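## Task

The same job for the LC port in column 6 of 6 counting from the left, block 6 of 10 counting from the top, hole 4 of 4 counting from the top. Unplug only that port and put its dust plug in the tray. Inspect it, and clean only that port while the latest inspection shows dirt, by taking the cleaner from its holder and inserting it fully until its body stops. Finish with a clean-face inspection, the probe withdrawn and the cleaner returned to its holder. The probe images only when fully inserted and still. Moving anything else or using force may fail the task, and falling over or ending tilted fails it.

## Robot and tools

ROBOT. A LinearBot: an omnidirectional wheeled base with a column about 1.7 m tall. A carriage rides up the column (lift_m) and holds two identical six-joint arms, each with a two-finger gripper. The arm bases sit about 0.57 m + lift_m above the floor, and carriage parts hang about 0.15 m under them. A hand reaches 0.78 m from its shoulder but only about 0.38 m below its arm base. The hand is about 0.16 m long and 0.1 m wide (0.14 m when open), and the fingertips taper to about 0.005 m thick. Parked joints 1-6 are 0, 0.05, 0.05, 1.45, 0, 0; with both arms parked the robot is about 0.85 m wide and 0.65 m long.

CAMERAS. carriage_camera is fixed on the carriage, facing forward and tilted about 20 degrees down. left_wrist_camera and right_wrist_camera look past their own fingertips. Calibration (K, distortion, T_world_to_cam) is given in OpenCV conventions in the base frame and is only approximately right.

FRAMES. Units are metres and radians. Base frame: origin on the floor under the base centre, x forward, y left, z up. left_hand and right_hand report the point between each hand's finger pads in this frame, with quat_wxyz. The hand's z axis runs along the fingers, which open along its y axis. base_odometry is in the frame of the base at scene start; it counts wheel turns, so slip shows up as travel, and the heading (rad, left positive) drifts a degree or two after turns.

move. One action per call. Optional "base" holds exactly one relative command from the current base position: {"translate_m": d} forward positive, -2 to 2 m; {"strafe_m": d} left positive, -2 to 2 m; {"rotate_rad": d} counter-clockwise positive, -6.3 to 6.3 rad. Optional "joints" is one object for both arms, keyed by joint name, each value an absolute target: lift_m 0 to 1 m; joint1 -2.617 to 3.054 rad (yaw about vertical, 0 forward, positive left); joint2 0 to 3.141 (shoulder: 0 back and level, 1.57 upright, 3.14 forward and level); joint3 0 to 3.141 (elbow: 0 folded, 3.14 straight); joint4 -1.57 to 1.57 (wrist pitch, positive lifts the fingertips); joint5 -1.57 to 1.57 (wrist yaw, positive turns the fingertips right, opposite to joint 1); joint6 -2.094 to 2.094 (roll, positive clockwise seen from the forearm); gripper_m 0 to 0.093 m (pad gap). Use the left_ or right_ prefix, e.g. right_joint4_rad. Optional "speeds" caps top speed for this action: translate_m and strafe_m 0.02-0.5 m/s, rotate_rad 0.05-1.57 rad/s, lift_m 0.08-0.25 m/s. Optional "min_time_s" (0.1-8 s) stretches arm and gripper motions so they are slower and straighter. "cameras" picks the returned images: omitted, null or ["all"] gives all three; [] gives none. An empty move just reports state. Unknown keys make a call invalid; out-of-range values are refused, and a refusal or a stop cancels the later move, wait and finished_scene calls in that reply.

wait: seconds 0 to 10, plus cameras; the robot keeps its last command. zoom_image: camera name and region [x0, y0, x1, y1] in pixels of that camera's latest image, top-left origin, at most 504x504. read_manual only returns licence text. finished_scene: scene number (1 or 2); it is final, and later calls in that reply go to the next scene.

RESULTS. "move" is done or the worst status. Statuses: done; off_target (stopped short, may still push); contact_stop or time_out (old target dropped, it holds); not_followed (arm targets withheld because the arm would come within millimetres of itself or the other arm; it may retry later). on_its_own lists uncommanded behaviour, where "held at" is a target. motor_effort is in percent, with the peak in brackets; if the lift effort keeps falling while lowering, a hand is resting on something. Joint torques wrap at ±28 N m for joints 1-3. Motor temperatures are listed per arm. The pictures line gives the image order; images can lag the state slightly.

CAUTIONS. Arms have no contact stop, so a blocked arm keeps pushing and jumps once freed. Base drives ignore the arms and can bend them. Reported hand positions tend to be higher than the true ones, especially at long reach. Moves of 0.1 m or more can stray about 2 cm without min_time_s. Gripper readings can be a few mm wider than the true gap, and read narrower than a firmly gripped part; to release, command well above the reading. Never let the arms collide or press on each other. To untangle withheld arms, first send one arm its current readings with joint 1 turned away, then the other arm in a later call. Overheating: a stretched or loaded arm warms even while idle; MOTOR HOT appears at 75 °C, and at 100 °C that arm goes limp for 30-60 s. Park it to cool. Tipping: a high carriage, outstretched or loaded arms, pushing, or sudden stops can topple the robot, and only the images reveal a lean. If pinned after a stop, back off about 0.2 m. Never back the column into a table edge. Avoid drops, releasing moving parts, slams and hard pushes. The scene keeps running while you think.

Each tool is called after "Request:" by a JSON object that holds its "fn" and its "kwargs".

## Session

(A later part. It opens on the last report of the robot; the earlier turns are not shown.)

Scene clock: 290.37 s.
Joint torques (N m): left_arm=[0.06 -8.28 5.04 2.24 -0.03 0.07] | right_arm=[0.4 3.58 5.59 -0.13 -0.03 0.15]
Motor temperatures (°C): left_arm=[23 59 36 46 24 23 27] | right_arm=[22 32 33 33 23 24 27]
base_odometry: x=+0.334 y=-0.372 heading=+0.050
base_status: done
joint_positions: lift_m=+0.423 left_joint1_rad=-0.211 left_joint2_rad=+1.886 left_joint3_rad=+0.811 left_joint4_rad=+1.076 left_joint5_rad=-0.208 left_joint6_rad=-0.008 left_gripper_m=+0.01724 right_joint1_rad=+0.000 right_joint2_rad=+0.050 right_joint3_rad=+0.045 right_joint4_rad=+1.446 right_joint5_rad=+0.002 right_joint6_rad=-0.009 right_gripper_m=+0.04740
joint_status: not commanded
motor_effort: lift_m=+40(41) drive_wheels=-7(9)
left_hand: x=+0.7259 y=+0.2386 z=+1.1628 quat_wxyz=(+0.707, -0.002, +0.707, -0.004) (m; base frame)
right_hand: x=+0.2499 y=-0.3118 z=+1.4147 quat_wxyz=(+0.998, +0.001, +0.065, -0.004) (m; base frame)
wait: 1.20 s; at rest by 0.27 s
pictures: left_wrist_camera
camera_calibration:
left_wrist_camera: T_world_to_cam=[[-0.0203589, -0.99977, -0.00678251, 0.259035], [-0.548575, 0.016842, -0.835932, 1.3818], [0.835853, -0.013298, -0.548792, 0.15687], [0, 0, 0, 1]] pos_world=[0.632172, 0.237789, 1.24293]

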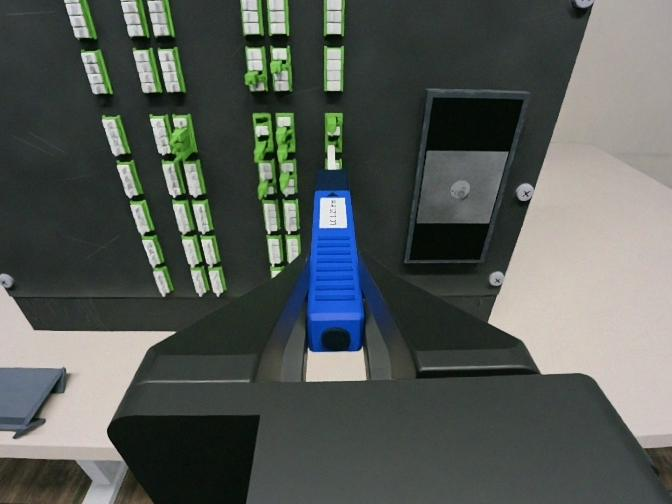

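Request:
{"fn": "move", "kwargs": {"base": {"translate_m": 0.0007}, "speeds": {"translate_m": 0.02}, "cameras": []}}

Request:
{"fn": "wait", "kwargs": {"seconds": 1.2, "cameras": ["left_wrist_camera"]}}

Request:
{"fn": "zoom_image", "kwargs": {"camera": "left_wrist_camera", "region": [315, 125, 355, 165]}}

Scene clock: 291.07 s.
Joint torques (N m): left_arm=[0.14 -8.31 5.04 2.21 -0.05 0.05] | right_arm=[0.24 3.6 5.49 -0.05 0 0.16]
Motor temperatures (°C): left_arm=[23 59 36 46 24 23 27] | right_arm=[22 32 33 33 23 24 27]
move: done
base_odometry: x=+0.335 y=-0.372 heading=+0.050
base_status: done
joint_positions: lift_m=+0.423 left_joint1_rad=-0.211 left_joint2_rad=+1.886 left_joint3_rad=+0.811 left_joint4_rad=+1.076 left_joint5_rad=-0.208 left_joint6_rad=-0.008 left_gripper_m=+0.01724 right_joint1_rad=+0.000 right_joint2_rad=+0.050 right_joint3_rad=+0.045 right_joint4_rad=+1.446 right_joint5_rad=+0.002 right_joint6_rad=-0.009 right_gripper_m=+0.04740
joint_status: not commanded
motor_effort: lift_m=+41(41) drive_wheels=-7(9)
left_hand: x=+0.7259 y=+0.2386 z=+1.1628 quat_wxyz=(+0.707, -0.002, +0.707, -0.004) (m; base frame)
right_hand: x=+0.2499 y=-0.3118 z=+1.4147 quat_wxyz=(+0.998, +0.001, +0.065, -0.004) (m; base frame)
pictures: none
No camera images: "cameras" was empty.

Scene clock: 292.27 s.
Joint torques (N m): left_arm=[0.08 -8.21 4.96 2.24 -0.05 0.08] | right_arm=[0.34 3.75 5.34 -0.12 -0.02 0.11]
Motor temperatures (°C): left_arm=[23 59 36 46 24 23 27] | right_arm=[22 32 33 33 23 24 27]
base_odometry: x=+0.335 y=-0.372 heading=+0.050
base_status: done
joint_positions: lift_m=+0.423 left_joint1_rad=-0.211 left_joint2_rad=+1.886 left_joint3_rad=+0.811 left_joint4_rad=+1.076 left_joint5_rad=-0.208 left_joint6_rad=-0.008 left_gripper_m=+0.01724 right_joint1_rad=+0.000 right_joint2_rad=+0.050 right_joint3_rad=+0.045 right_joint4_rad=+1.446 right_joint5_rad=+0.002 right_joint6_rad=-0.009 right_gripper_m=+0.04740
joint_status: not commanded
motor_effort: lift_m=+40(41) drive_wheels=-6(9)
left_hand: x=+0.7259 y=+0.2386 z=+1.1628 quat_wxyz=(+0.707, -0.002, +0.707, -0.004) (m; base frame)
right_hand: x=+0.2499 y=-0.3118 z=+1.4147 quat_wxyz=(+0.998, +0.001, +0.065, -0.004) (m; base frame)
wait: 1.20 s; at rest by 0.27 s
pictures: left_wrist_camera
camera_calibration:
left_wrist_camera: T_world_to_cam=[[-0.0203589, -0.99977, -0.00678251, 0.259035], [-0.548575, 0.016842, -0.835932, 1.3818], [0.835853, -0.013298, -0.548792, 0.15687], [0, 0, 0, 1]] pos_world=[0.632172, 0.237789, 1.24293]

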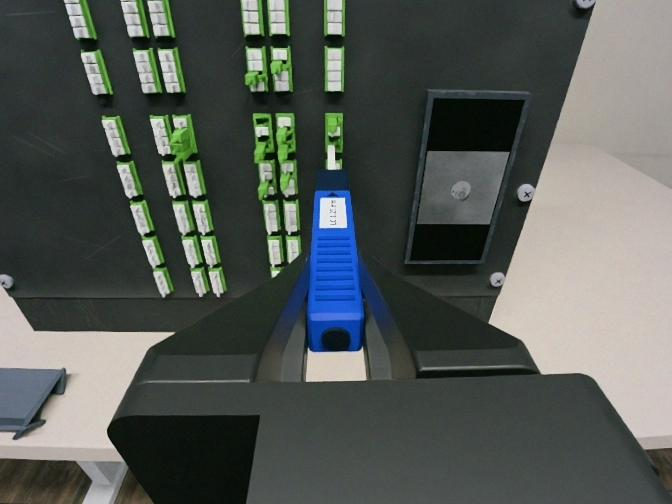

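Scaled by 12.600 from the camera's 672x504 image, which has a finer 960x720 frame.

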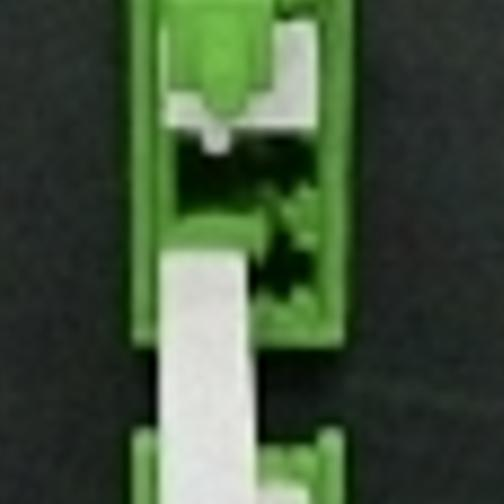

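Request:
{"fn": "move", "kwargs": {"base": {"translate_m": 0.0009}, "speeds": {"translate_m": 0.02}, "cameras": []}}

Request:
{"fn": "wait", "kwargs": {"seconds": 1.2, "cameras": ["left_wrist_camera"]}}

Request:
{"fn": "zoom_image", "kwargs": {"camera": "left_wrist_camera", "region": [315, 125, 355, 165]}}

Scene clock: 293.03 s.
Joint torques (N m): left_arm=[0.06 -8.25 5.03 2.22 -0.02 0.08] | right_arm=[-0.05 3.66 5.53 -0.18 0 0.22]
Motor temperatures (°C): left_arm=[23 59 36 46 24 23 27] | right_arm=[22 32 33 33 23 24 27]
move: done
base_odometry: x=+0.336 y=-0.372 heading=+0.049
base_status: done
joint_positions: lift_m=+0.423 left_joint1_rad=-0.211 left_joint2_rad=+1.886 left_joint3_rad=+0.811 left_joint4_rad=+1.076 left_joint5_rad=-0.208 left_joint6_rad=-0.008 left_gripper_m=+0.01724 right_joint1_rad=+0.000 right_joint2_rad=+0.050 right_joint3_rad=+0.045 right_joint4_rad=+1.447 right_joint5_rad=+0.002 right_joint6_rad=-0.009 right_gripper_m=+0.04740
joint_status: not commanded
motor_effort: lift_m=+41(41) drive_wheels=-6(10)
left_hand: x=+0.7259 y=+0.2386 z=+1.1628 quat_wxyz=(+0.707, -0.002, +0.707, -0.004) (m; base frame)
right_hand: x=+0.2497 y=-0.3118 z=+1.4147 quat_wxyz=(+0.998, +0.001, +0.064, -0.004) (m; base frame)
pictures: none
No camera images: "cameras" was empty.

Scene clock: 294.23 s.
Joint torques (N m): left_arm=[0.08 -8.25 5.01 2.23 -0.04 0.06] | right_arm=[0.35 3.79 5.7 -0.11 -0.03 0.14]
Motor temperatures (°C): left_arm=[23 58 36 46 24 23 27] | right_arm=[22 32 33 33 23 24 27]
base_odometry: x=+0.336 y=-0.372 heading=+0.049
base_status: done
joint_positions: lift_m=+0.423 left_joint1_rad=-0.211 left_joint2_rad=+1.886 left_joint3_rad=+0.811 left_joint4_rad=+1.076 left_joint5_rad=-0.208 left_joint6_rad=-0.008 left_gripper_m=+0.01724 right_joint1_rad=+0.000 right_joint2_rad=+0.050 right_joint3_rad=+0.045 right_joint4_rad=+1.447 right_joint5_rad=+0.002 right_joint6_rad=-0.009 right_gripper_m=+0.04740
joint_status: not commanded
motor_effort: lift_m=+41(41) drive_wheels=+3(10)
left_hand: x=+0.7259 y=+0.2386 z=+1.1628 quat_wxyz=(+0.707, -0.002, +0.707, -0.004) (m; base frame)
right_hand: x=+0.2497 y=-0.3118 z=+1.4147 quat_wxyz=(+0.998, +0.001, +0.064, -0.004) (m; base frame)
wait: 1.20 s; at rest by 0.27 s
pictures: left_wrist_camera
camera_calibration:
left_wrist_camera: T_world_to_cam=[[-0.0203589, -0.99977, -0.00678251, 0.259035], [-0.548575, 0.016842, -0.835932, 1.3818], [0.835853, -0.013298, -0.548792, 0.15687], [0, 0, 0, 1]] pos_world=[0.632172, 0.237789, 1.24293]

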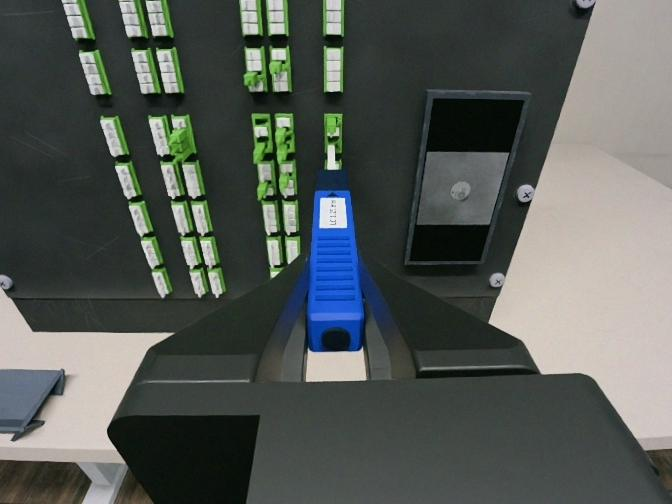

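Scaled by 12.600 from the camera's 672x504 image, which has a finer 960x720 frame.

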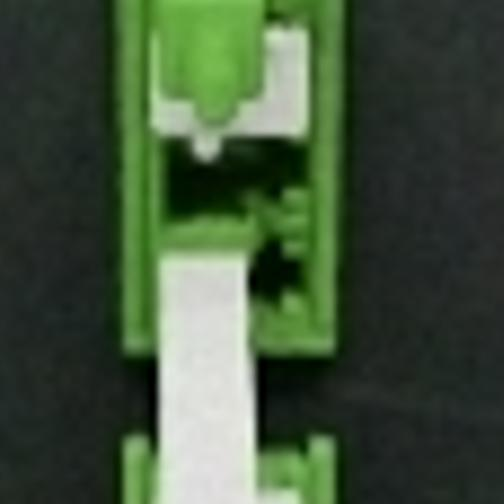

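Request:
{"fn": "move", "kwargs": {"base": {"translate_m": 0.001}, "speeds": {"translate_m": 0.02}, "cameras": []}}

Request:
{"fn": "wait", "kwargs": {"seconds": 1.2, "cameras": ["left_wrist_camera"]}}

Request:
{"fn": "zoom_image", "kwargs": {"camera": "left_wrist_camera", "region": [315, 125, 355, 165]}}

Scene clock: 295.10 s.
Joint torques (N m): left_arm=[0.12 -8.27 5.04 2.22 -0.03 0.07] | right_arm=[0.47 3.69 5.59 -0.16 -0.04 0.18]
Motor temperatures (°C): left_arm=[23 58 36 46 24 23 27] | right_arm=[22 32 33 33 23 24 27]
move: done
base_odometry: x=+0.337 y=-0.372 heading=+0.049
base_status: done
joint_positions: lift_m=+0.423 left_joint1_rad=-0.211 left_joint2_rad=+1.886 left_joint3_rad=+0.811 left_joint4_rad=+1.076 left_joint5_rad=-0.208 left_joint6_rad=-0.008 left_gripper_m=+0.01724 right_joint1_rad=+0.000 right_joint2_rad=+0.050 right_joint3_rad=+0.045 right_joint4_rad=+1.446 right_joint5_rad=+0.002 right_joint6_rad=-0.009 right_gripper_m=+0.04740
joint_status: not commanded
motor_effort: lift_m=+41(41) drive_wheels=+3(10)
left_hand: x=+0.7259 y=+0.2386 z=+1.1628 quat_wxyz=(+0.707, -0.002, +0.707, -0.004) (m; base frame)
right_hand: x=+0.2498 y=-0.3118 z=+1.4147 quat_wxyz=(+0.998, +0.001, +0.064, -0.004) (m; base frame)
pictures: none
No camera images: "cameras" was empty.

Scene clock: 296.30 s.
Joint torques (N m): left_arm=[0.13 -8.25 5.04 2.23 -0.04 0.07] | right_arm=[0.34 3.81 5.67 -0.13 -0.05 0.18]
Motor temperatures (°C): left_arm=[23 58 36 46 24 23 27] | right_arm=[22 32 33 33 23 24 27]
base_odometry: x=+0.337 y=-0.372 heading=+0.049
base_status: done
joint_positions: lift_m=+0.423 left_joint1_rad=-0.211 left_joint2_rad=+1.886 left_joint3_rad=+0.811 left_joint4_rad=+1.076 left_joint5_rad=-0.208 left_joint6_rad=-0.008 left_gripper_m=+0.01724 right_joint1_rad=+0.000 right_joint2_rad=+0.050 right_joint3_rad=+0.045 right_joint4_rad=+1.446 right_joint5_rad=+0.002 right_joint6_rad=-0.009 right_gripper_m=+0.04740
joint_status: not commanded
motor_effort: lift_m=+40(41) drive_wheels=-6(10)
left_hand: x=+0.7259 y=+0.2386 z=+1.1628 quat_wxyz=(+0.707, -0.002, +0.707, -0.004) (m; base frame)
right_hand: x=+0.2498 y=-0.3118 z=+1.4147 quat_wxyz=(+0.998, +0.001, +0.064, -0.004) (m; base frame)
wait: 1.20 s; at rest by 0.27 s
pictures: left_wrist_camera
camera_calibration:
left_wrist_camera: T_world_to_cam=[[-0.0203589, -0.99977, -0.00678251, 0.259035], [-0.548575, 0.016842, -0.835932, 1.3818], [0.835853, -0.013298, -0.548792, 0.15687], [0, 0, 0, 1]] pos_world=[0.632172, 0.237789, 1.24293]

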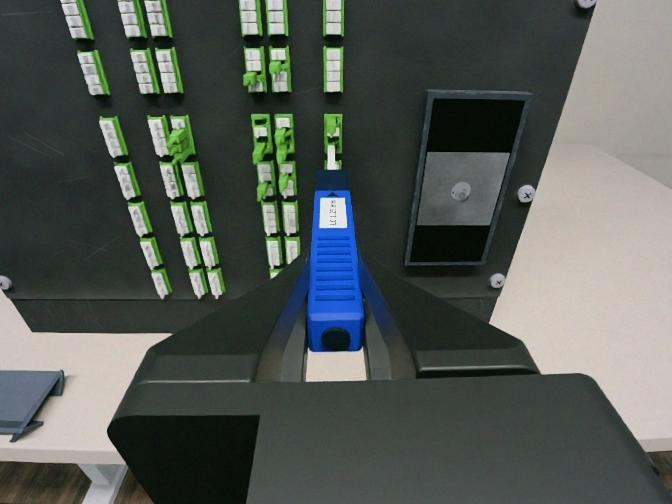

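Scaled by 12.600 from the camera's 672x504 image, which has a finer 960x720 frame.

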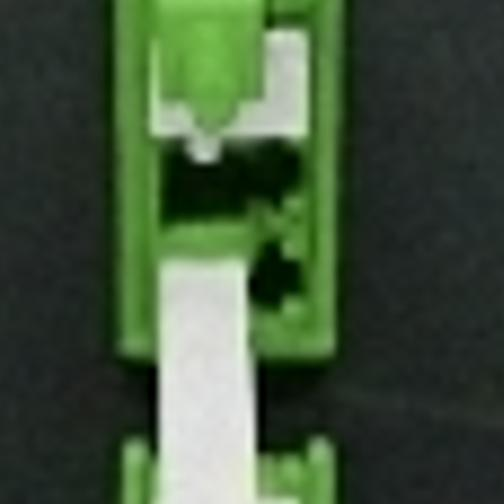

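Request:
{"fn": "move", "kwargs": {"base": {"translate_m": 0.002}, "speeds": {"translate_m": 0.02}, "cameras": []}}

Request:
{"fn": "wait", "kwargs": {"seconds": 1.2, "cameras": ["left_wrist_camera"]}}

Request:
{"fn": "zoom_image", "kwargs": {"camera": "left_wrist_camera", "region": [315, 125, 355, 165]}}

Scene clock: 297.30 s.
Joint torques (N m): left_arm=[0.06 -8.29 5 2.22 -0.03 0.06] | right_arm=[0.24 3.63 5.65 -0.11 -0.02 0.14]
Motor temperatures (°C): left_arm=[23 58 36 46 24 23 27] | right_arm=[22 32 33 32 23 24 27]
move: done
base_odometry: x=+0.339 y=-0.372 heading=+0.049
base_status: done
joint_positions: lift_m=+0.423 left_joint1_rad=-0.211 left_joint2_rad=+1.886 left_joint3_rad=+0.811 left_joint4_rad=+1.076 left_joint5_rad=-0.208 left_joint6_rad=-0.008 left_gripper_m=+0.01724 right_joint1_rad=+0.000 right_joint2_rad=+0.050 right_joint3_rad=+0.045 right_joint4_rad=+1.447 right_joint5_rad=+0.002 right_joint6_rad=-0.009 right_gripper_m=+0.04740
joint_status: not commanded
motor_effort: lift_m=+41(41) drive_wheels=-6(10)
left_hand: x=+0.7259 y=+0.2387 z=+1.1628 quat_wxyz=(+0.707, -0.002, +0.707, -0.004) (m; base frame)
right_hand: x=+0.2497 y=-0.3118 z=+1.4147 quat_wxyz=(+0.998, +0.001, +0.064, -0.004) (m; base frame)
pictures: none
No camera images: "cameras" was empty.

Scene clock: 298.50 s.
Joint torques (N m): left_arm=[0.12 -8.27 4.97 2.22 -0.02 0.08] | right_arm=[0.27 3.77 5.57 -0.11 -0.08 0.14]
Motor temperatures (°C): left_arm=[23 58 36 46 24 23 27] | right_arm=[22 32 33 32 23 24 27]
base_odometry: x=+0.339 y=-0.372 heading=+0.049
base_status: done
joint_positions: lift_m=+0.423 left_joint1_rad=-0.211 left_joint2_rad=+1.886 left_joint3_rad=+0.811 left_joint4_rad=+1.076 left_joint5_rad=-0.208 left_joint6_rad=-0.008 left_gripper_m=+0.01724 right_joint1_rad=+0.000 right_joint2_rad=+0.050 right_joint3_rad=+0.045 right_joint4_rad=+1.447 right_joint5_rad=+0.002 right_joint6_rad=-0.009 right_gripper_m=+0.04740
joint_status: not commanded
motor_effort: lift_m=+40(41) drive_wheels=+2(10)
left_hand: x=+0.7259 y=+0.2387 z=+1.1628 quat_wxyz=(+0.707, -0.002, +0.707, -0.004) (m; base frame)
right_hand: x=+0.2497 y=-0.3118 z=+1.4147 quat_wxyz=(+0.998, +0.001, +0.064, -0.004) (m; base frame)
wait: 1.20 s; at rest by 0.27 s
pictures: left_wrist_camera
camera_calibration:
left_wrist_camera: T_world_to_cam=[[-0.0194997, -0.999787, -0.00674866, 0.258458], [-0.548594, 0.0163423, -0.835929, 1.38192], [0.835861, -0.0125981, -0.548796, 0.156703], [0, 0, 0, 1]] pos_world=[0.632173, 0.237793, 1.24293]

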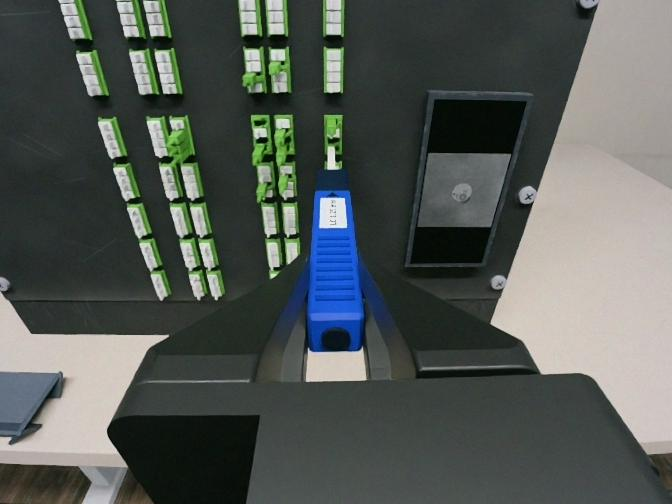

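Scaled by 12.600 from the camera's 672x504 image, which has a finer 960x720 frame.

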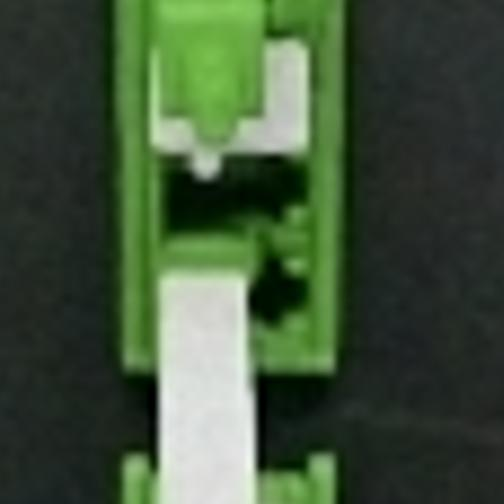

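Inserted. Advance further.

Request:
{"fn": "move", "kwargs": {"base": {"translate_m": 0.003}, "speeds": {"translate_m": 0.02}, "cameras": []}}

Request:
{"fn": "move", "kwargs": {"base": {"translate_m": 0.003}, "speeds": {"translate_m": 0.02}, "cameras": []}}

Request:
{"fn": "wait", "kwargs": {"seconds": 1.2, "cameras": ["left_wrist_camera"]}}

Request:
{"fn": "zoom_image", "kwargs": {"camera": "left_wrist_camera", "region": [300, 110, 380, 190]}}

Scene clock: 299.60 s.
Joint torques (N m): left_arm=[0.1 -8.27 5.04 2.22 -0.01 0.07] | right_arm=[0.21 3.49 5.68 -0.11 0 0.23]
Motor temperatures (°C): left_arm=[23 58 36 46 24 23 27] | right_arm=[22 31 33 32 23 24 27]
move: done
base_odometry: x=+0.342 y=-0.372 heading=+0.048
base_status: done
joint_positions: lift_m=+0.423 left_joint1_rad=-0.211 left_joint2_rad=+1.886 left_joint3_rad=+0.811 left_joint4_rad=+1.076 left_joint5_rad=-0.210 left_joint6_rad=-0.008 left_gripper_m=+0.01724 right_joint1_rad=+0.000 right_joint2_rad=+0.050 right_joint3_rad=+0.045 right_joint4_rad=+1.447 right_joint5_rad=+0.002 right_joint6_rad=-0.009 right_gripper_m=+0.04740
joint_status: not commanded
motor_effort: lift_m=+41(41) drive_wheels=-6(12)
left_hand: x=+0.7259 y=+0.2390 z=+1.1628 quat_wxyz=(+0.707, -0.003, +0.707, -0.003) (m; base frame)
right_hand: x=+0.2496 y=-0.3118 z=+1.4147 quat_wxyz=(+0.998, +0.001, +0.064, -0.004) (m; base frame)
pictures: none
No camera images: "cameras" was empty.

Scene clock: 300.37 s.
Joint torques (N m): left_arm=[0.13 -8.23 5 2.23 0.01 0.06] | right_arm=[0.36 3.56 5.35 -0.07 0 0.15]
Motor temperatures (°C): left_arm=[23 58 36 46 24 23 27] | right_arm=[22 31 33 32 23 24 27]
move: done
base_odometry: x=+0.345 y=-0.372 heading=+0.048
base_status: done
joint_positions: lift_m=+0.423 left_joint1_rad=-0.211 left_joint2_rad=+1.886 left_joint3_rad=+0.811 left_joint4_rad=+1.076 left_joint5_rad=-0.212 left_joint6_rad=-0.008 left_gripper_m=+0.01724 right_joint1_rad=+0.000 right_joint2_rad=+0.050 right_joint3_rad=+0.045 right_joint4_rad=+1.447 right_joint5_rad=+0.002 right_joint6_rad=-0.009 right_gripper_m=+0.04740
joint_status: not commanded
motor_effort: lift_m=+41(41) drive_wheels=-5(11)
left_hand: x=+0.7259 y=+0.2393 z=+1.1628 quat_wxyz=(+0.707, -0.003, +0.707, -0.003) (m; base frame)
right_hand: x=+0.2496 y=-0.3118 z=+1.4147 quat_wxyz=(+0.998, +0.001, +0.064, -0.004) (m; base frame)
pictures: none
No camera images: "cameras" was empty.

Scene clock: 301.57 s.
Joint torques (N m): left_arm=[0.03 -8.28 4.98 2.22 0 0.07] | right_arm=[0.31 3.63 5.53 -0.16 -0.04 0.14]
Motor temperatures (°C): left_arm=[23 58 36 46 24 23 27] | right_arm=[22 31 33 32 23 24 27]
base_odometry: x=+0.345 y=-0.372 heading=+0.048
base_status: done
joint_positions: lift_m=+0.423 left_joint1_rad=-0.211 left_joint2_rad=+1.886 left_joint3_rad=+0.811 left_joint4_rad=+1.076 left_joint5_rad=-0.212 left_joint6_rad=-0.008 left_gripper_m=+0.01724 right_joint1_rad=+0.000 right_joint2_rad=+0.050 right_joint3_rad=+0.045 right_joint4_rad=+1.447 right_joint5_rad=+0.002 right_joint6_rad=-0.009 right_gripper_m=+0.04740
joint_status: not commanded
motor_effort: lift_m=+41(41) drive_wheels=+2(11)
left_hand: x=+0.7259 y=+0.2393 z=+1.1628 quat_wxyz=(+0.707, -0.003, +0.707, -0.003) (m; base frame)
right_hand: x=+0.2496 y=-0.3118 z=+1.4147 quat_wxyz=(+0.998, +0.001, +0.064, -0.004) (m; base frame)
wait: 1.20 s; at rest by 0.27 s
pictures: left_wrist_camera
camera_calibration:
left_wrist_camera: T_world_to_cam=[[-0.0161723, -0.999846, -0.00678043, 0.256721], [-0.548662, 0.0145432, -0.835918, 1.38238], [0.835888, -0.00979851, -0.548813, 0.156039], [0, 0, 0, 1]] pos_world=[0.63218, 0.238106, 1.24293]

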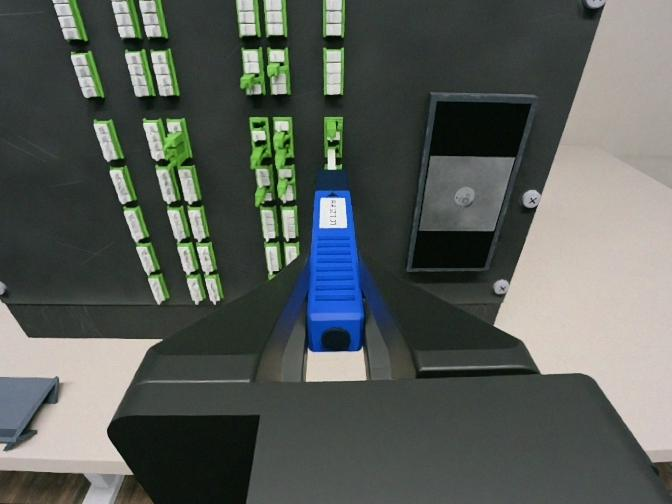

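Scaled by 6.300 from the camera's 672x504 image, which has a finer 960x720 frame.

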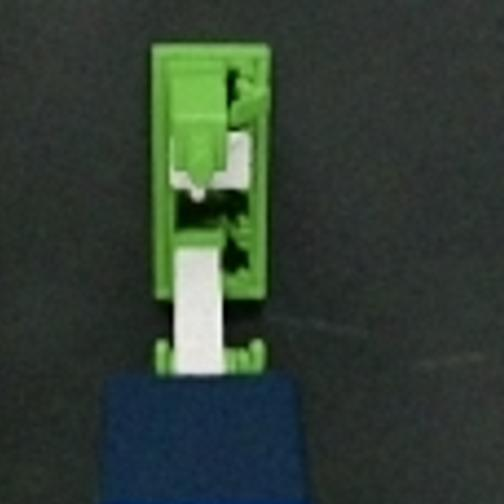

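Request:
{"fn": "move", "kwargs": {"base": {"translate_m": 0.003}, "speeds": {"translate_m": 0.02}, "cameras": []}}

Request:
{"fn": "move", "kwargs": {"base": {"translate_m": 0.003}, "speeds": {"translate_m": 0.02}, "cameras": []}}

Request:
{"fn": "wait", "kwargs": {"seconds": 1.2, "cameras": ["left_wrist_camera"]}}

Request:
{"fn": "zoom_image", "kwargs": {"camera": "left_wrist_camera", "region": [300, 110, 380, 190]}}

Scene clock: 302.63 s.
Joint torques (N m): left_arm=[0.02 -8.28 4.98 2.22 0.04 0.06] | right_arm=[0.25 3.71 5.59 -0.11 -0.03 0.15]
Motor temperatures (°C): left_arm=[23 58 36 46 24 23 27] | right_arm=[22 31 33 32 23 24 27]
move: done
base_odometry: x=+0.348 y=-0.372 heading=+0.047
base_status: done
joint_positions: lift_m=+0.423 left_joint1_rad=-0.211 left_joint2_rad=+1.886 left_joint3_rad=+0.811 left_joint4_rad=+1.076 left_joint5_rad=-0.214 left_joint6_rad=-0.008 left_gripper_m=+0.01724 right_joint1_rad=+0.000 right_joint2_rad=+0.050 right_joint3_rad=+0.045 right_joint4_rad=+1.447 right_joint5_rad=+0.002 right_joint6_rad=-0.009 right_gripper_m=+0.04740
joint_status: not commanded
motor_effort: lift_m=+40(41) drive_wheels=+2(12)
left_hand: x=+0.7259 y=+0.2397 z=+1.1628 quat_wxyz=(+0.707, -0.004, +0.707, -0.002) (m; base frame)
right_hand: x=+0.2497 y=-0.3118 z=+1.4147 quat_wxyz=(+0.998, +0.001, +0.064, -0.004) (m; base frame)
pictures: none
No camera images: "cameras" was empty.

Scene clock: 303.40 s.
Joint torques (N m): left_arm=[0.09 -8.24 5.19 2.23 0.09 0.06] | right_arm=[0.28 3.58 5.5 -0.1 -0.03 0.15]
Motor temperatures (°C): left_arm=[23 58 36 46 24 23 27] | right_arm=[22 31 33 32 23 24 27]
move: done
base_odometry: x=+0.351 y=-0.372 heading=+0.047
base_status: done
joint_positions: lift_m=+0.423 left_joint1_rad=-0.211 left_joint2_rad=+1.886 left_joint3_rad=+0.808 left_joint4_rad=+1.078 left_joint5_rad=-0.217 left_joint6_rad=-0.008 left_gripper_m=+0.01724 right_joint1_rad=+0.000 right_joint2_rad=+0.050 right_joint3_rad=+0.045 right_joint4_rad=+1.447 right_joint5_rad=+0.002 right_joint6_rad=-0.009 right_gripper_m=+0.04740
joint_status: not commanded
motor_effort: lift_m=+40(41) drive_wheels=+3(9)
left_hand: x=+0.7254 y=+0.2403 z=+1.1622 quat_wxyz=(+0.707, -0.005, +0.707, -0.001) (m; base frame)
right_hand: x=+0.2496 y=-0.3118 z=+1.4147 quat_wxyz=(+0.998, +0.001, +0.064, -0.004) (m; base frame)
pictures: none
No camera images: "cameras" was empty.

Scene clock: 304.60 s.
Joint torques (N m): left_arm=[0.08 -8.23 5.22 2.21 0.06 0.09] | right_arm=[0.34 3.55 5.37 -0.13 -0.01 0.17]
Motor temperatures (°C): left_arm=[23 58 36 47 24 23 27] | right_arm=[22 31 33 32 23 24 27]
base_odometry: x=+0.351 y=-0.372 heading=+0.047
base_status: done
joint_positions: lift_m=+0.423 left_joint1_rad=-0.211 left_joint2_rad=+1.886 left_joint3_rad=+0.808 left_joint4_rad=+1.078 left_joint5_rad=-0.217 left_joint6_rad=-0.008 left_gripper_m=+0.01724 right_joint1_rad=+0.000 right_joint2_rad=+0.050 right_joint3_rad=+0.045 right_joint4_rad=+1.447 right_joint5_rad=+0.002 right_joint6_rad=-0.009 right_gripper_m=+0.04740
joint_status: not commanded
motor_effort: lift_m=+41(41) drive_wheels=+3(9)
left_hand: x=+0.7254 y=+0.2403 z=+1.1622 quat_wxyz=(+0.707, -0.005, +0.707, -0.001) (m; base frame)
right_hand: x=+0.2496 y=-0.3118 z=+1.4147 quat_wxyz=(+0.998, +0.001, +0.064, -0.004) (m; base frame)
wait: 1.20 s; at rest by 0.27 s
pictures: left_wrist_camera
camera_calibration:
left_wrist_camera: T_world_to_cam=[[-0.0107947, -0.999918, -0.00695619, 0.254071], [-0.549306, 0.0117427, -0.835539, 1.38234], [0.835552, -0.00519835, -0.549387, 0.155921], [0, 0, 0, 1]] pos_world=[0.631792, 0.238628, 1.24243]

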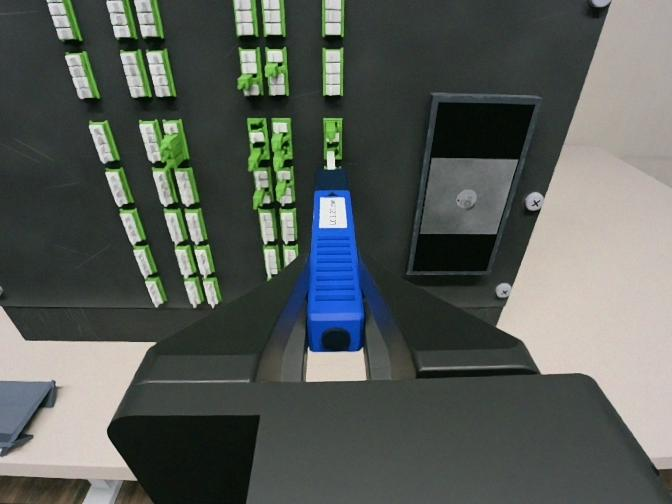

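Scaled by 6.300 from the camera's 672x504 image, which has a finer 960x720 frame.

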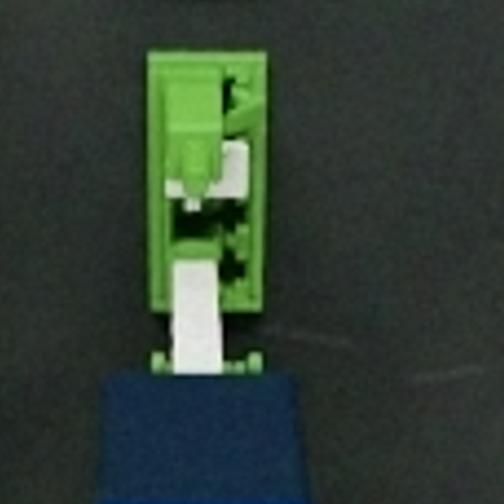

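Request:
{"fn": "move", "kwargs": {"base": {"translate_m": 0.003}, "speeds": {"translate_m": 0.02}, "cameras": []}}

Request:
{"fn": "move", "kwargs": {"base": {"translate_m": 0.003}, "speeds": {"translate_m": 0.02}, "cameras": []}}

Request:
{"fn": "wait", "kwargs": {"seconds": 1.2, "cameras": ["left_wrist_camera"]}}

Request:
{"fn": "zoom_image", "kwargs": {"camera": "left_wrist_camera", "region": [300, 110, 380, 190]}}

Scene clock: 305.77 s.
Joint torques (N m): left_arm=[0.1 -8.21 5.29 2.2 0.07 0.07] | right_arm=[0.17 3.64 5.81 -0.16 -0.02 0.11]
Motor temperatures (°C): left_arm=[23 58 36 47 24 23 27] | right_arm=[22 31 33 32 23 24 27]
move: done
base_odometry: x=+0.354 y=-0.373 heading=+0.046
base_status: done
joint_positions: lift_m=+0.423 left_joint1_rad=-0.211 left_joint2_rad=+1.886 left_joint3_rad=+0.807 left_joint4_rad=+1.080 left_joint5_rad=-0.219 left_joint6_rad=-0.008 left_gripper_m=+0.01724 right_joint1_rad=+0.000 right_joint2_rad=+0.050 right_joint3_rad=+0.045 right_joint4_rad=+1.447 right_joint5_rad=+0.002 right_joint6_rad=-0.009 right_gripper_m=+0.04740
joint_status: not commanded
motor_effort: lift_m=+41(41) drive_wheels=+3(11)
left_hand: x=+0.7252 y=+0.2406 z=+1.1623 quat_wxyz=(+0.707, -0.006, +0.707, +0.000) (m; base frame)
right_hand: x=+0.2496 y=-0.3118 z=+1.4147 quat_wxyz=(+0.998, +0.001, +0.064, -0.004) (m; base frame)
pictures: none
No camera images: "cameras" was empty.

Scene clock: 306.43 s.
Joint torques (N m): left_arm=[0.12 -8.18 5.35 2.19 0.1 0.06] | right_arm=[0.34 3.56 5.5 -0.13 -0.12 0.09]
Motor temperatures (°C): left_arm=[23 58 36 47 24 23 27] | right_arm=[22 31 33 32 23 24 27]
move: done
base_odometry: x=+0.357 y=-0.373 heading=+0.046
base_status: done
joint_positions: lift_m=+0.423 left_joint1_rad=-0.211 left_joint2_rad=+1.886 left_joint3_rad=+0.805 left_joint4_rad=+1.081 left_joint5_rad=-0.220 left_joint6_rad=-0.008 left_gripper_m=+0.01724 right_joint1_rad=+0.000 right_joint2_rad=+0.050 right_joint3_rad=+0.045 right_joint4_rad=+1.447 right_joint5_rad=+0.002 right_joint6_rad=-0.009 right_gripper_m=+0.04740
joint_status: not commanded
motor_effort: lift_m=+40(41) drive_wheels=+3(12)
left_hand: x=+0.7249 y=+0.2409 z=+1.1618 quat_wxyz=(+0.707, -0.006, +0.707, +0.000) (m; base frame)
right_hand: x=+0.2496 y=-0.3118 z=+1.4147 quat_wxyz=(+0.998, +0.001, +0.064, -0.004) (m; base frame)
pictures: none
No camera images: "cameras" was empty.

Scene clock: 307.63 s.
Joint torques (N m): left_arm=[0.09 -8.24 5.39 2.19 0.11 0.07] | right_arm=[0.14 3.3 5.44 -0.11 -0.02 0.12]
Motor temperatures (°C): left_arm=[23 57 36 47 24 23 27] | right_arm=[22 31 33 32 23 24 27]
base_odometry: x=+0.357 y=-0.373 heading=+0.046
base_status: done
joint_positions: lift_m=+0.423 left_joint1_rad=-0.211 left_joint2_rad=+1.886 left_joint3_rad=+0.805 left_joint4_rad=+1.081 left_joint5_rad=-0.220 left_joint6_rad=-0.008 left_gripper_m=+0.01724 right_joint1_rad=+0.000 right_joint2_rad=+0.050 right_joint3_rad=+0.045 right_joint4_rad=+1.447 right_joint5_rad=+0.002 right_joint6_rad=-0.009 right_gripper_m=+0.04740
joint_status: not commanded
motor_effort: lift_m=+40(41) drive_wheels=+3(12)
left_hand: x=+0.7249 y=+0.2409 z=+1.1618 quat_wxyz=(+0.707, -0.006, +0.707, +0.000) (m; base frame)
right_hand: x=+0.2496 y=-0.3118 z=+1.4147 quat_wxyz=(+0.998, +0.001, +0.064, -0.004) (m; base frame)
wait: 1.20 s; at rest by 0.27 s
pictures: left_wrist_camera
camera_calibration:
left_wrist_camera: T_world_to_cam=[[-0.00771489, -0.999947, -0.00682842, 0.25228], [-0.549043, 0.00994309, -0.835735, 1.38224], [0.835758, -0.0026985, -0.549091, 0.155022], [0, 0, 0, 1]] pos_world=[0.631296, 0.238941, 1.24203]

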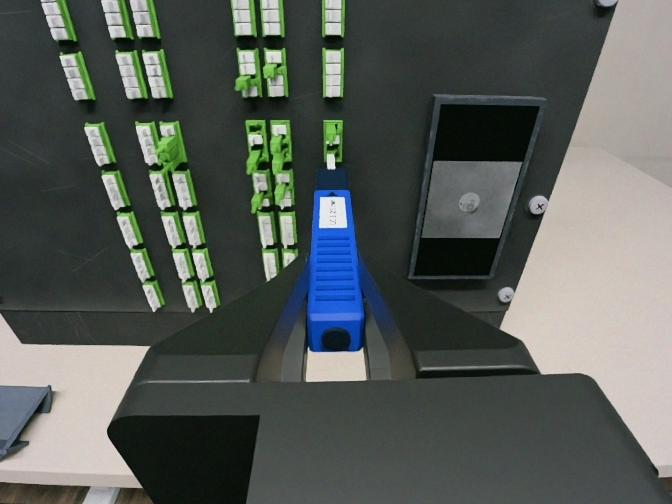

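Scaled by 6.300 from the camera's 672x504 image, which has a finer 960x720 frame.

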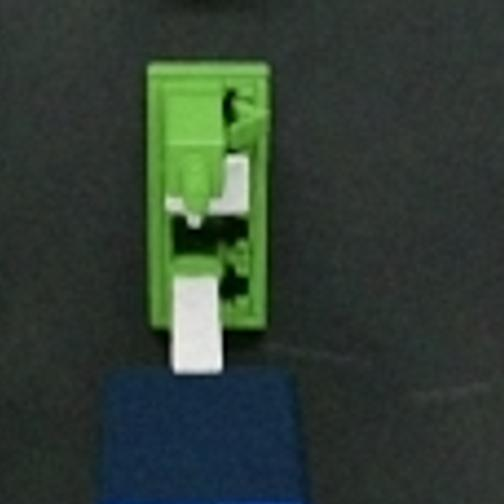

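Request:
{"fn": "move", "kwargs": {"base": {"translate_m": 0.003}, "speeds": {"translate_m": 0.02}, "cameras": []}}

Request:
{"fn": "move", "kwargs": {"base": {"translate_m": 0.003}, "speeds": {"translate_m": 0.02}, "cameras": []}}

Request:
{"fn": "wait", "kwargs": {"seconds": 1.2, "cameras": ["left_wrist_camera"]}}

Request:
{"fn": "zoom_image", "kwargs": {"camera": "left_wrist_camera", "region": [300, 110, 380, 190]}}

Scene clock: 308.63 s.
Joint torques (N m): left_arm=[0.14 -8.14 6.23 2.05 0.11 0.07] | right_arm=[0.24 3.59 5.86 -0.16 -0.06 0.23]
Motor temperatures (°C): left_arm=[23 57 36 47 24 23 27] | right_arm=[22 31 33 32 23 24 27]
move: done
base_odometry: x=+0.360 y=-0.373 heading=+0.046
base_status: done
joint_positions: lift_m=+0.423 left_joint1_rad=-0.211 left_joint2_rad=+1.886 left_joint3_rad=+0.794 left_joint4_rad=+1.094 left_joint5_rad=-0.222 left_joint6_rad=-0.008 left_gripper_m=+0.01724 right_joint1_rad=+0.000 right_joint2_rad=+0.050 right_joint3_rad=+0.045 right_joint4_rad=+1.447 right_joint5_rad=+0.002 right_joint6_rad=-0.009 right_gripper_m=+0.04740
joint_status: not commanded
motor_effort: lift_m=+40(41) drive_wheels=+3(11)
left_hand: x=+0.7229 y=+0.2414 z=+1.1605 quat_wxyz=(+0.708, -0.007, +0.706, +0.001) (m; base frame)
right_hand: x=+0.2496 y=-0.3118 z=+1.4147 quat_wxyz=(+0.998, +0.001, +0.064, -0.004) (m; base frame)
pictures: none
No camera images: "cameras" was empty.

Scene clock: 309.30 s.
Joint torques (N m): left_arm=[0.35 -8.09 7.01 1.93 0.14 0.07] | right_arm=[0.35 3.43 5.44 -0.19 0 0.18]
Motor temperatures (°C): left_arm=[23 57 36 47 24 23 27] | right_arm=[22 31 33 32 23 24 27]
move: done
base_odometry: x=+0.362 y=-0.373 heading=+0.046
base_status: done
joint_positions: lift_m=+0.423 left_joint1_rad=-0.214 left_joint2_rad=+1.886 left_joint3_rad=+0.783 left_joint4_rad=+1.108 left_joint5_rad=-0.225 left_joint6_rad=-0.008 left_gripper_m=+0.01724 right_joint1_rad=+0.000 right_joint2_rad=+0.050 right_joint3_rad=+0.045 right_joint4_rad=+1.447 right_joint5_rad=+0.002 right_joint6_rad=-0.009 right_gripper_m=+0.04740
joint_status: not commanded
motor_effort: lift_m=+41(41) drive_wheels=+4(11)
left_hand: x=+0.7207 y=+0.2413 z=+1.1593 quat_wxyz=(+0.709, -0.007, +0.705, +0.001) (m; base frame)
right_hand: x=+0.2497 y=-0.3118 z=+1.4147 quat_wxyz=(+0.998, +0.001, +0.064, -0.004) (m; base frame)
pictures: none
No camera images: "cameras" was empty.

Scene clock: 310.50 s.
Joint torques (N m): left_arm=[0.32 -8.14 6.98 1.92 0.15 0.07] | right_arm=[0.38 3.69 5.52 -0.1 0.03 0.19]
Motor temperatures (°C): left_arm=[23 57 36 47 24 23 27] | right_arm=[22 31 33 32 23 24 27]
base_odometry: x=+0.362 y=-0.373 heading=+0.046
base_status: done
joint_positions: lift_m=+0.423 left_joint1_rad=-0.214 left_joint2_rad=+1.886 left_joint3_rad=+0.783 left_joint4_rad=+1.108 left_joint5_rad=-0.225 left_joint6_rad=-0.008 left_gripper_m=+0.01724 right_joint1_rad=+0.000 right_joint2_rad=+0.050 right_joint3_rad=+0.045 right_joint4_rad=+1.447 right_joint5_rad=+0.002 right_joint6_rad=-0.009 right_gripper_m=+0.04740
joint_status: not commanded
motor_effort: lift_m=+40(41) drive_wheels=+4(11)
left_hand: x=+0.7207 y=+0.2413 z=+1.1593 quat_wxyz=(+0.709, -0.007, +0.705, +0.001) (m; base frame)
right_hand: x=+0.2497 y=-0.3118 z=+1.4147 quat_wxyz=(+0.998, +0.001, +0.064, -0.004) (m; base frame)
wait: 1.20 s; at rest by 0.27 s
pictures: left_wrist_camera
camera_calibration:
left_wrist_camera: T_world_to_cam=[[-0.00536578, -0.999968, -0.00586636, 0.249778], [-0.545305, 0.00784342, -0.838201, 1.37843], [0.83822, -0.00129865, -0.54533, 0.150704], [0, 0, 0, 1]] pos_world=[0.626682, 0.239154, 1.23905]

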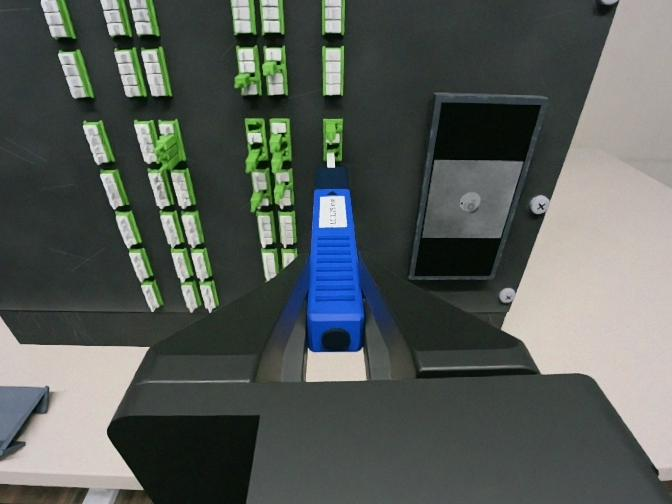

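Scaled by 6.300 from the camera's 672x504 image, which has a finer 960x720 frame.

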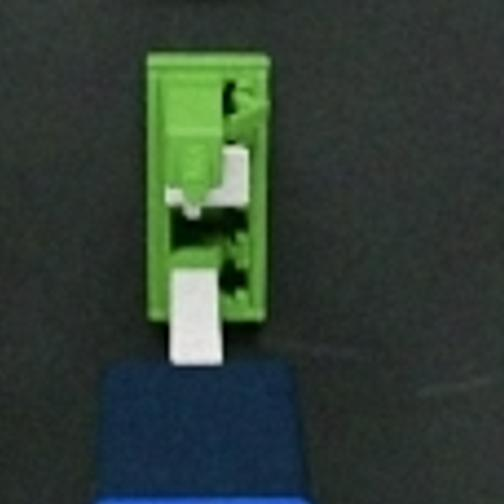

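Request:
{"fn": "zoom_image", "kwargs": {"camera": "left_wrist_camera", "region": [220, 130, 460, 380]}}

Scaled by 2.016 from the camera's 672x504 image, which has a finer 960x720 frame.

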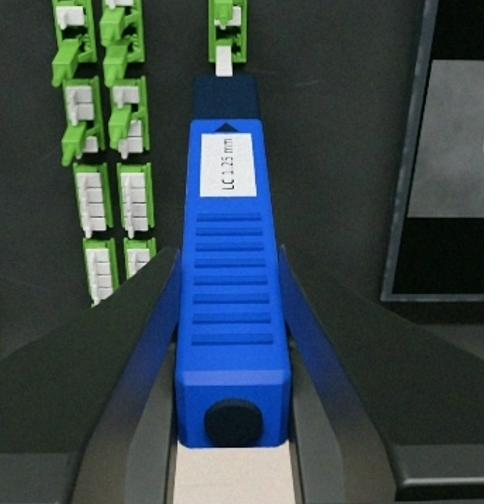

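Request:
{"fn": "move", "kwargs": {"joints": {"lift_m": 0.4245}, "speeds": {"lift_m": 0.08}, "cameras": []}}

Request:
{"fn": "wait", "kwargs": {"seconds": 0.6, "cameras": []}}

Request:
{"fn": "move", "kwargs": {"joints": {"lift_m": 0.426}, "speeds": {"lift_m": 0.08}, "cameras": []}}

Request:
{"fn": "wait", "kwargs": {"seconds": 1.2, "cameras": ["left_wrist_camera"]}}

Request:
{"fn": "zoom_image", "kwargs": {"camera": "left_wrist_camera", "region": [300, 110, 380, 190]}}

Scene clock: 312.27 s.
Joint torques (N m): left_arm=[0.29 -8.18 6.98 1.93 0.15 0.06] | right_arm=[0.35 3.63 5.64 -0.13 -0.06 0.15]
Motor temperatures (°C): left_arm=[23 57 36 47 24 23 28] | right_arm=[22 31 33 32 23 24 27]
move: done
base_odometry: x=+0.362 y=-0.373 heading=+0.046
base_status: not commanded
joint_positions: lift_m=+0.425 left_joint1_rad=-0.214 left_joint2_rad=+1.886 left_joint3_rad=+0.783 left_joint4_rad=+1.106 left_joint5_rad=-0.225 left_joint6_rad=-0.008 left_gripper_m=+0.01724 right_joint1_rad=+0.000 right_joint2_rad=+0.050 right_joint3_rad=+0.045 right_joint4_rad=+1.446 right_joint5_rad=+0.002 right_joint6_rad=-0.009 right_gripper_m=+0.04740
joint_status: all done
motor_effort: lift_m=+39(45) drive_wheels=+3(4)
left_hand: x=+0.7207 y=+0.2413 z=+1.1604 quat_wxyz=(+0.708, -0.007, +0.706, +0.001) (m; base frame)
right_hand: x=+0.2498 y=-0.3118 z=+1.4162 quat_wxyz=(+0.998, +0.001, +0.064, -0.004) (m; base frame)
pictures: none
No camera images: "cameras" was empty.

Scene clock: 312.87 s.
Joint torques (N m): left_arm=[0.29 -8.12 6.97 1.95 0.15 0.07] | right_arm=[0.27 3.54 5.35 -0.07 -0.02 0.14]
Motor temperatures (°C): left_arm=[23 57 36 47 24 23 28] | right_arm=[22 31 33 32 23 24 27]
base_odometry: x=+0.362 y=-0.373 heading=+0.046
base_status: not commanded
joint_positions: lift_m=+0.425 left_joint1_rad=-0.214 left_joint2_rad=+1.886 left_joint3_rad=+0.783 left_joint4_rad=+1.106 left_joint5_rad=-0.225 left_joint6_rad=-0.008 left_gripper_m=+0.01724 right_joint1_rad=+0.000 right_joint2_rad=+0.050 right_joint3_rad=+0.045 right_joint4_rad=+1.446 right_joint5_rad=+0.002 right_joint6_rad=-0.009 right_gripper_m=+0.04740
joint_status: all done
motor_effort: lift_m=+40(45) drive_wheels=+3(4)
left_hand: x=+0.7207 y=+0.2413 z=+1.1604 quat_wxyz=(+0.708, -0.007, +0.706, +0.001) (m; base frame)
right_hand: x=+0.2498 y=-0.3118 z=+1.4162 quat_wxyz=(+0.998, +0.001, +0.064, -0.004) (m; base frame)
wait: 0.60 s; at rest by 0.27 s
pictures: none
No camera images: "cameras" was empty.

Scene clock: 313.23 s.
Joint torques (N m): left_arm=[0.36 -8.13 7.01 1.96 0.15 0.06] | right_arm=[0.35 3.56 5.46 -0.01 0.02 0.14]
Motor temperatures (°C): left_arm=[23 57 36 47 24 23 28] | right_arm=[22 31 33 32 23 24 27]
move: done
base_odometry: x=+0.362 y=-0.373 heading=+0.046
base_status: not commanded
joint_positions: lift_m=+0.426 left_joint1_rad=-0.214 left_joint2_rad=+1.886 left_joint3_rad=+0.783 left_joint4_rad=+1.102 left_joint5_rad=-0.225 left_joint6_rad=-0.008 left_gripper_m=+0.01724 right_joint1_rad=+0.000 right_joint2_rad=+0.050 right_joint3_rad=+0.045 right_joint4_rad=+1.446 right_joint5_rad=+0.002 right_joint6_rad=-0.009 right_gripper_m=+0.04740
joint_status: all done
motor_effort: lift_m=+39(46) drive_wheels=+4(4)
left_hand: x=+0.7207 y=+0.2413 z=+1.1611 quat_wxyz=(+0.707, -0.007, +0.707, +0.001) (m; base frame)
right_hand: x=+0.2499 y=-0.3118 z=+1.4177 quat_wxyz=(+0.998, +0.001, +0.065, -0.004) (m; base frame)
pictures: none
No camera images: "cameras" was empty.

Scene clock: 314.43 s.
Joint torques (N m): left_arm=[0.32 -8.09 6.98 1.97 0.15 0.07] | right_arm=[0.49 3.6 5.67 -0.11 -0.03 0.16]
Motor temperatures (°C): left_arm=[23 57 36 47 24 23 28] | right_arm=[22 31 33 32 23 24 27]
base_odometry: x=+0.362 y=-0.373 heading=+0.046
base_status: not commanded
joint_positions: lift_m=+0.426 left_joint1_rad=-0.214 left_joint2_rad=+1.886 left_joint3_rad=+0.783 left_joint4_rad=+1.102 left_joint5_rad=-0.225 left_joint6_rad=-0.008 left_gripper_m=+0.01724 right_joint1_rad=+0.000 right_joint2_rad=+0.050 right_joint3_rad=+0.045 right_joint4_rad=+1.446 right_joint5_rad=+0.002 right_joint6_rad=-0.009 right_gripper_m=+0.04740
joint_status: all done
motor_effort: lift_m=+39(46) drive_wheels=+4(4)
left_hand: x=+0.7207 y=+0.2413 z=+1.1611 quat_wxyz=(+0.707, -0.007, +0.707, +0.001) (m; base frame)
right_hand: x=+0.2499 y=-0.3118 z=+1.4177 quat_wxyz=(+0.998, +0.001, +0.065, -0.004) (m; base frame)
wait: 1.20 s; at rest by 0.27 s
pictures: left_wrist_camera
camera_calibration:
left_wrist_camera: T_world_to_cam=[[-0.00544246, -0.999958, -0.00736384, 0.251591], [-0.549668, 0.00914319, -0.835333, 1.37935], [0.835365, -0.000498603, -0.549695, 0.158555], [0, 0, 0, 1]] pos_world=[0.627103, 0.239048, 1.24123]

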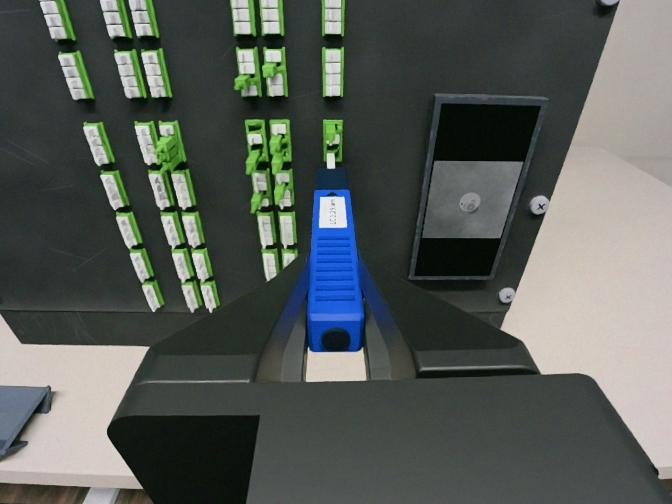

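Scaled by 6.300 from the camera's 672x504 image, which has a finer 960x720 frame.

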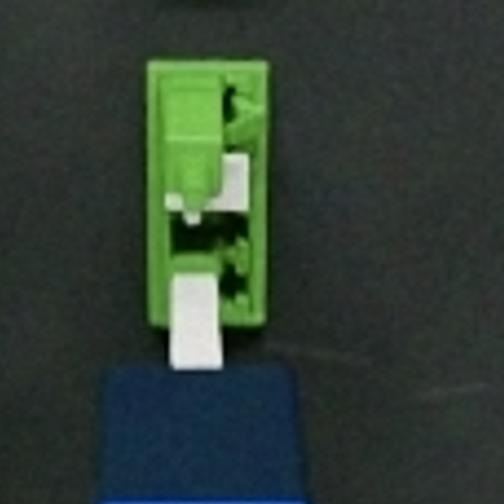

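Request:
{"fn": "move", "kwargs": {"joints": {"left_joint3_rad": 0.828}, "min_time_s": 1, "cameras": []}}

Request:
{"fn": "wait", "kwargs": {"seconds": 1.2, "cameras": ["left_wrist_camera"]}}

Request:
{"fn": "zoom_image", "kwargs": {"camera": "left_wrist_camera", "region": [300, 110, 380, 190]}}

Scene clock: 316.73 s.
Joint torques (N m): left_arm=[0.27 -8.1 8.66 1.98 0.14 0.07] | right_arm=[0.31 3.62 5.72 -0.11 0 0.1]
Motor temperatures (°C): left_arm=[23 57 36 47 24 23 28] | right_arm=[22 31 33 32 23 24 27]
move: done
base_odometry: x=+0.362 y=-0.373 heading=+0.046
base_status: not commanded
joint_positions: lift_m=+0.426 left_joint1_rad=-0.214 left_joint2_rad=+1.886 left_joint3_rad=+0.783 left_joint4_rad=+1.102 left_joint5_rad=-0.225 left_joint6_rad=-0.008 left_gripper_m=+0.01724 right_joint1_rad=+0.000 right_joint2_rad=+0.050 right_joint3_rad=+0.045 right_joint4_rad=+1.446 right_joint5_rad=+0.002 right_joint6_rad=-0.009 right_gripper_m=+0.04740
joint_status: all done
motor_effort: lift_m=+39(40) drive_wheels=+4(4)
left_hand: x=+0.7207 y=+0.2413 z=+1.1611 quat_wxyz=(+0.707, -0.007, +0.707, +0.001) (m; base frame)
right_hand: x=+0.2499 y=-0.3118 z=+1.4177 quat_wxyz=(+0.998, +0.001, +0.065, -0.004) (m; base frame)
pictures: none
No camera images: "cameras" was empty.

Scene clock: 317.93 s.
Joint torques (N m): left_arm=[0.29 -8.09 8.66 1.98 0.13 0.07] | right_arm=[0.23 3.88 5.74 -0.13 -0.01 0.17]
Motor temperatures (°C): left_arm=[23 57 36 47 24 23 28] | right_arm=[22 31 33 32 23 24 27]
base_odometry: x=+0.362 y=-0.373 heading=+0.046
base_status: not commanded
joint_positions: lift_m=+0.426 left_joint1_rad=-0.214 left_joint2_rad=+1.886 left_joint3_rad=+0.783 left_joint4_rad=+1.102 left_joint5_rad=-0.225 left_joint6_rad=-0.008 left_gripper_m=+0.01724 right_joint1_rad=+0.000 right_joint2_rad=+0.050 right_joint3_rad=+0.045 right_joint4_rad=+1.446 right_joint5_rad=+0.002 right_joint6_rad=-0.009 right_gripper_m=+0.04740
joint_status: all done
motor_effort: lift_m=+39(40) drive_wheels=+4(4)
left_hand: x=+0.7207 y=+0.2413 z=+1.1611 quat_wxyz=(+0.707, -0.007, +0.707, +0.001) (m; base frame)
right_hand: x=+0.2499 y=-0.3118 z=+1.4177 quat_wxyz=(+0.998, +0.001, +0.065, -0.004) (m; base frame)
wait: 1.20 s; at rest by 0.27 s
pictures: left_wrist_camera
camera_calibration:
left_wrist_camera: T_world_to_cam=[[-0.00544246, -0.999958, -0.00736384, 0.251591], [-0.549668, 0.00914319, -0.835333, 1.37935], [0.835365, -0.000498603, -0.549695, 0.158555], [0, 0, 0, 1]] pos_world=[0.627103, 0.239048, 1.24123]

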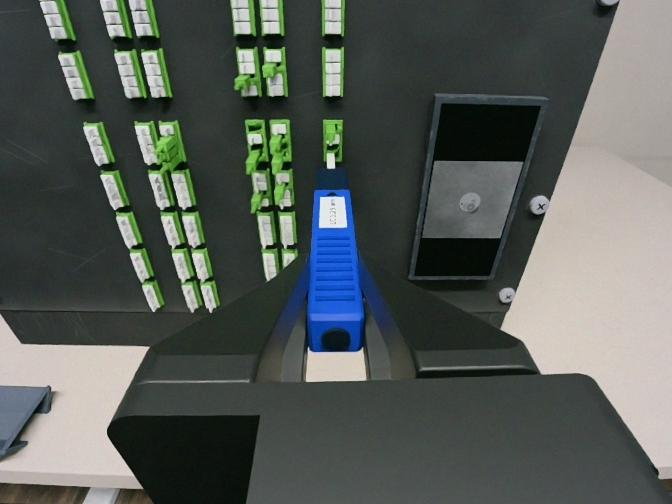

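Scaled by 6.300 from the camera's 672x504 image, which has a finer 960x720 frame.

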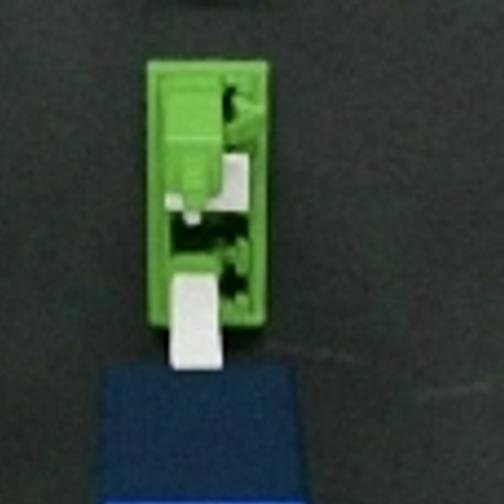

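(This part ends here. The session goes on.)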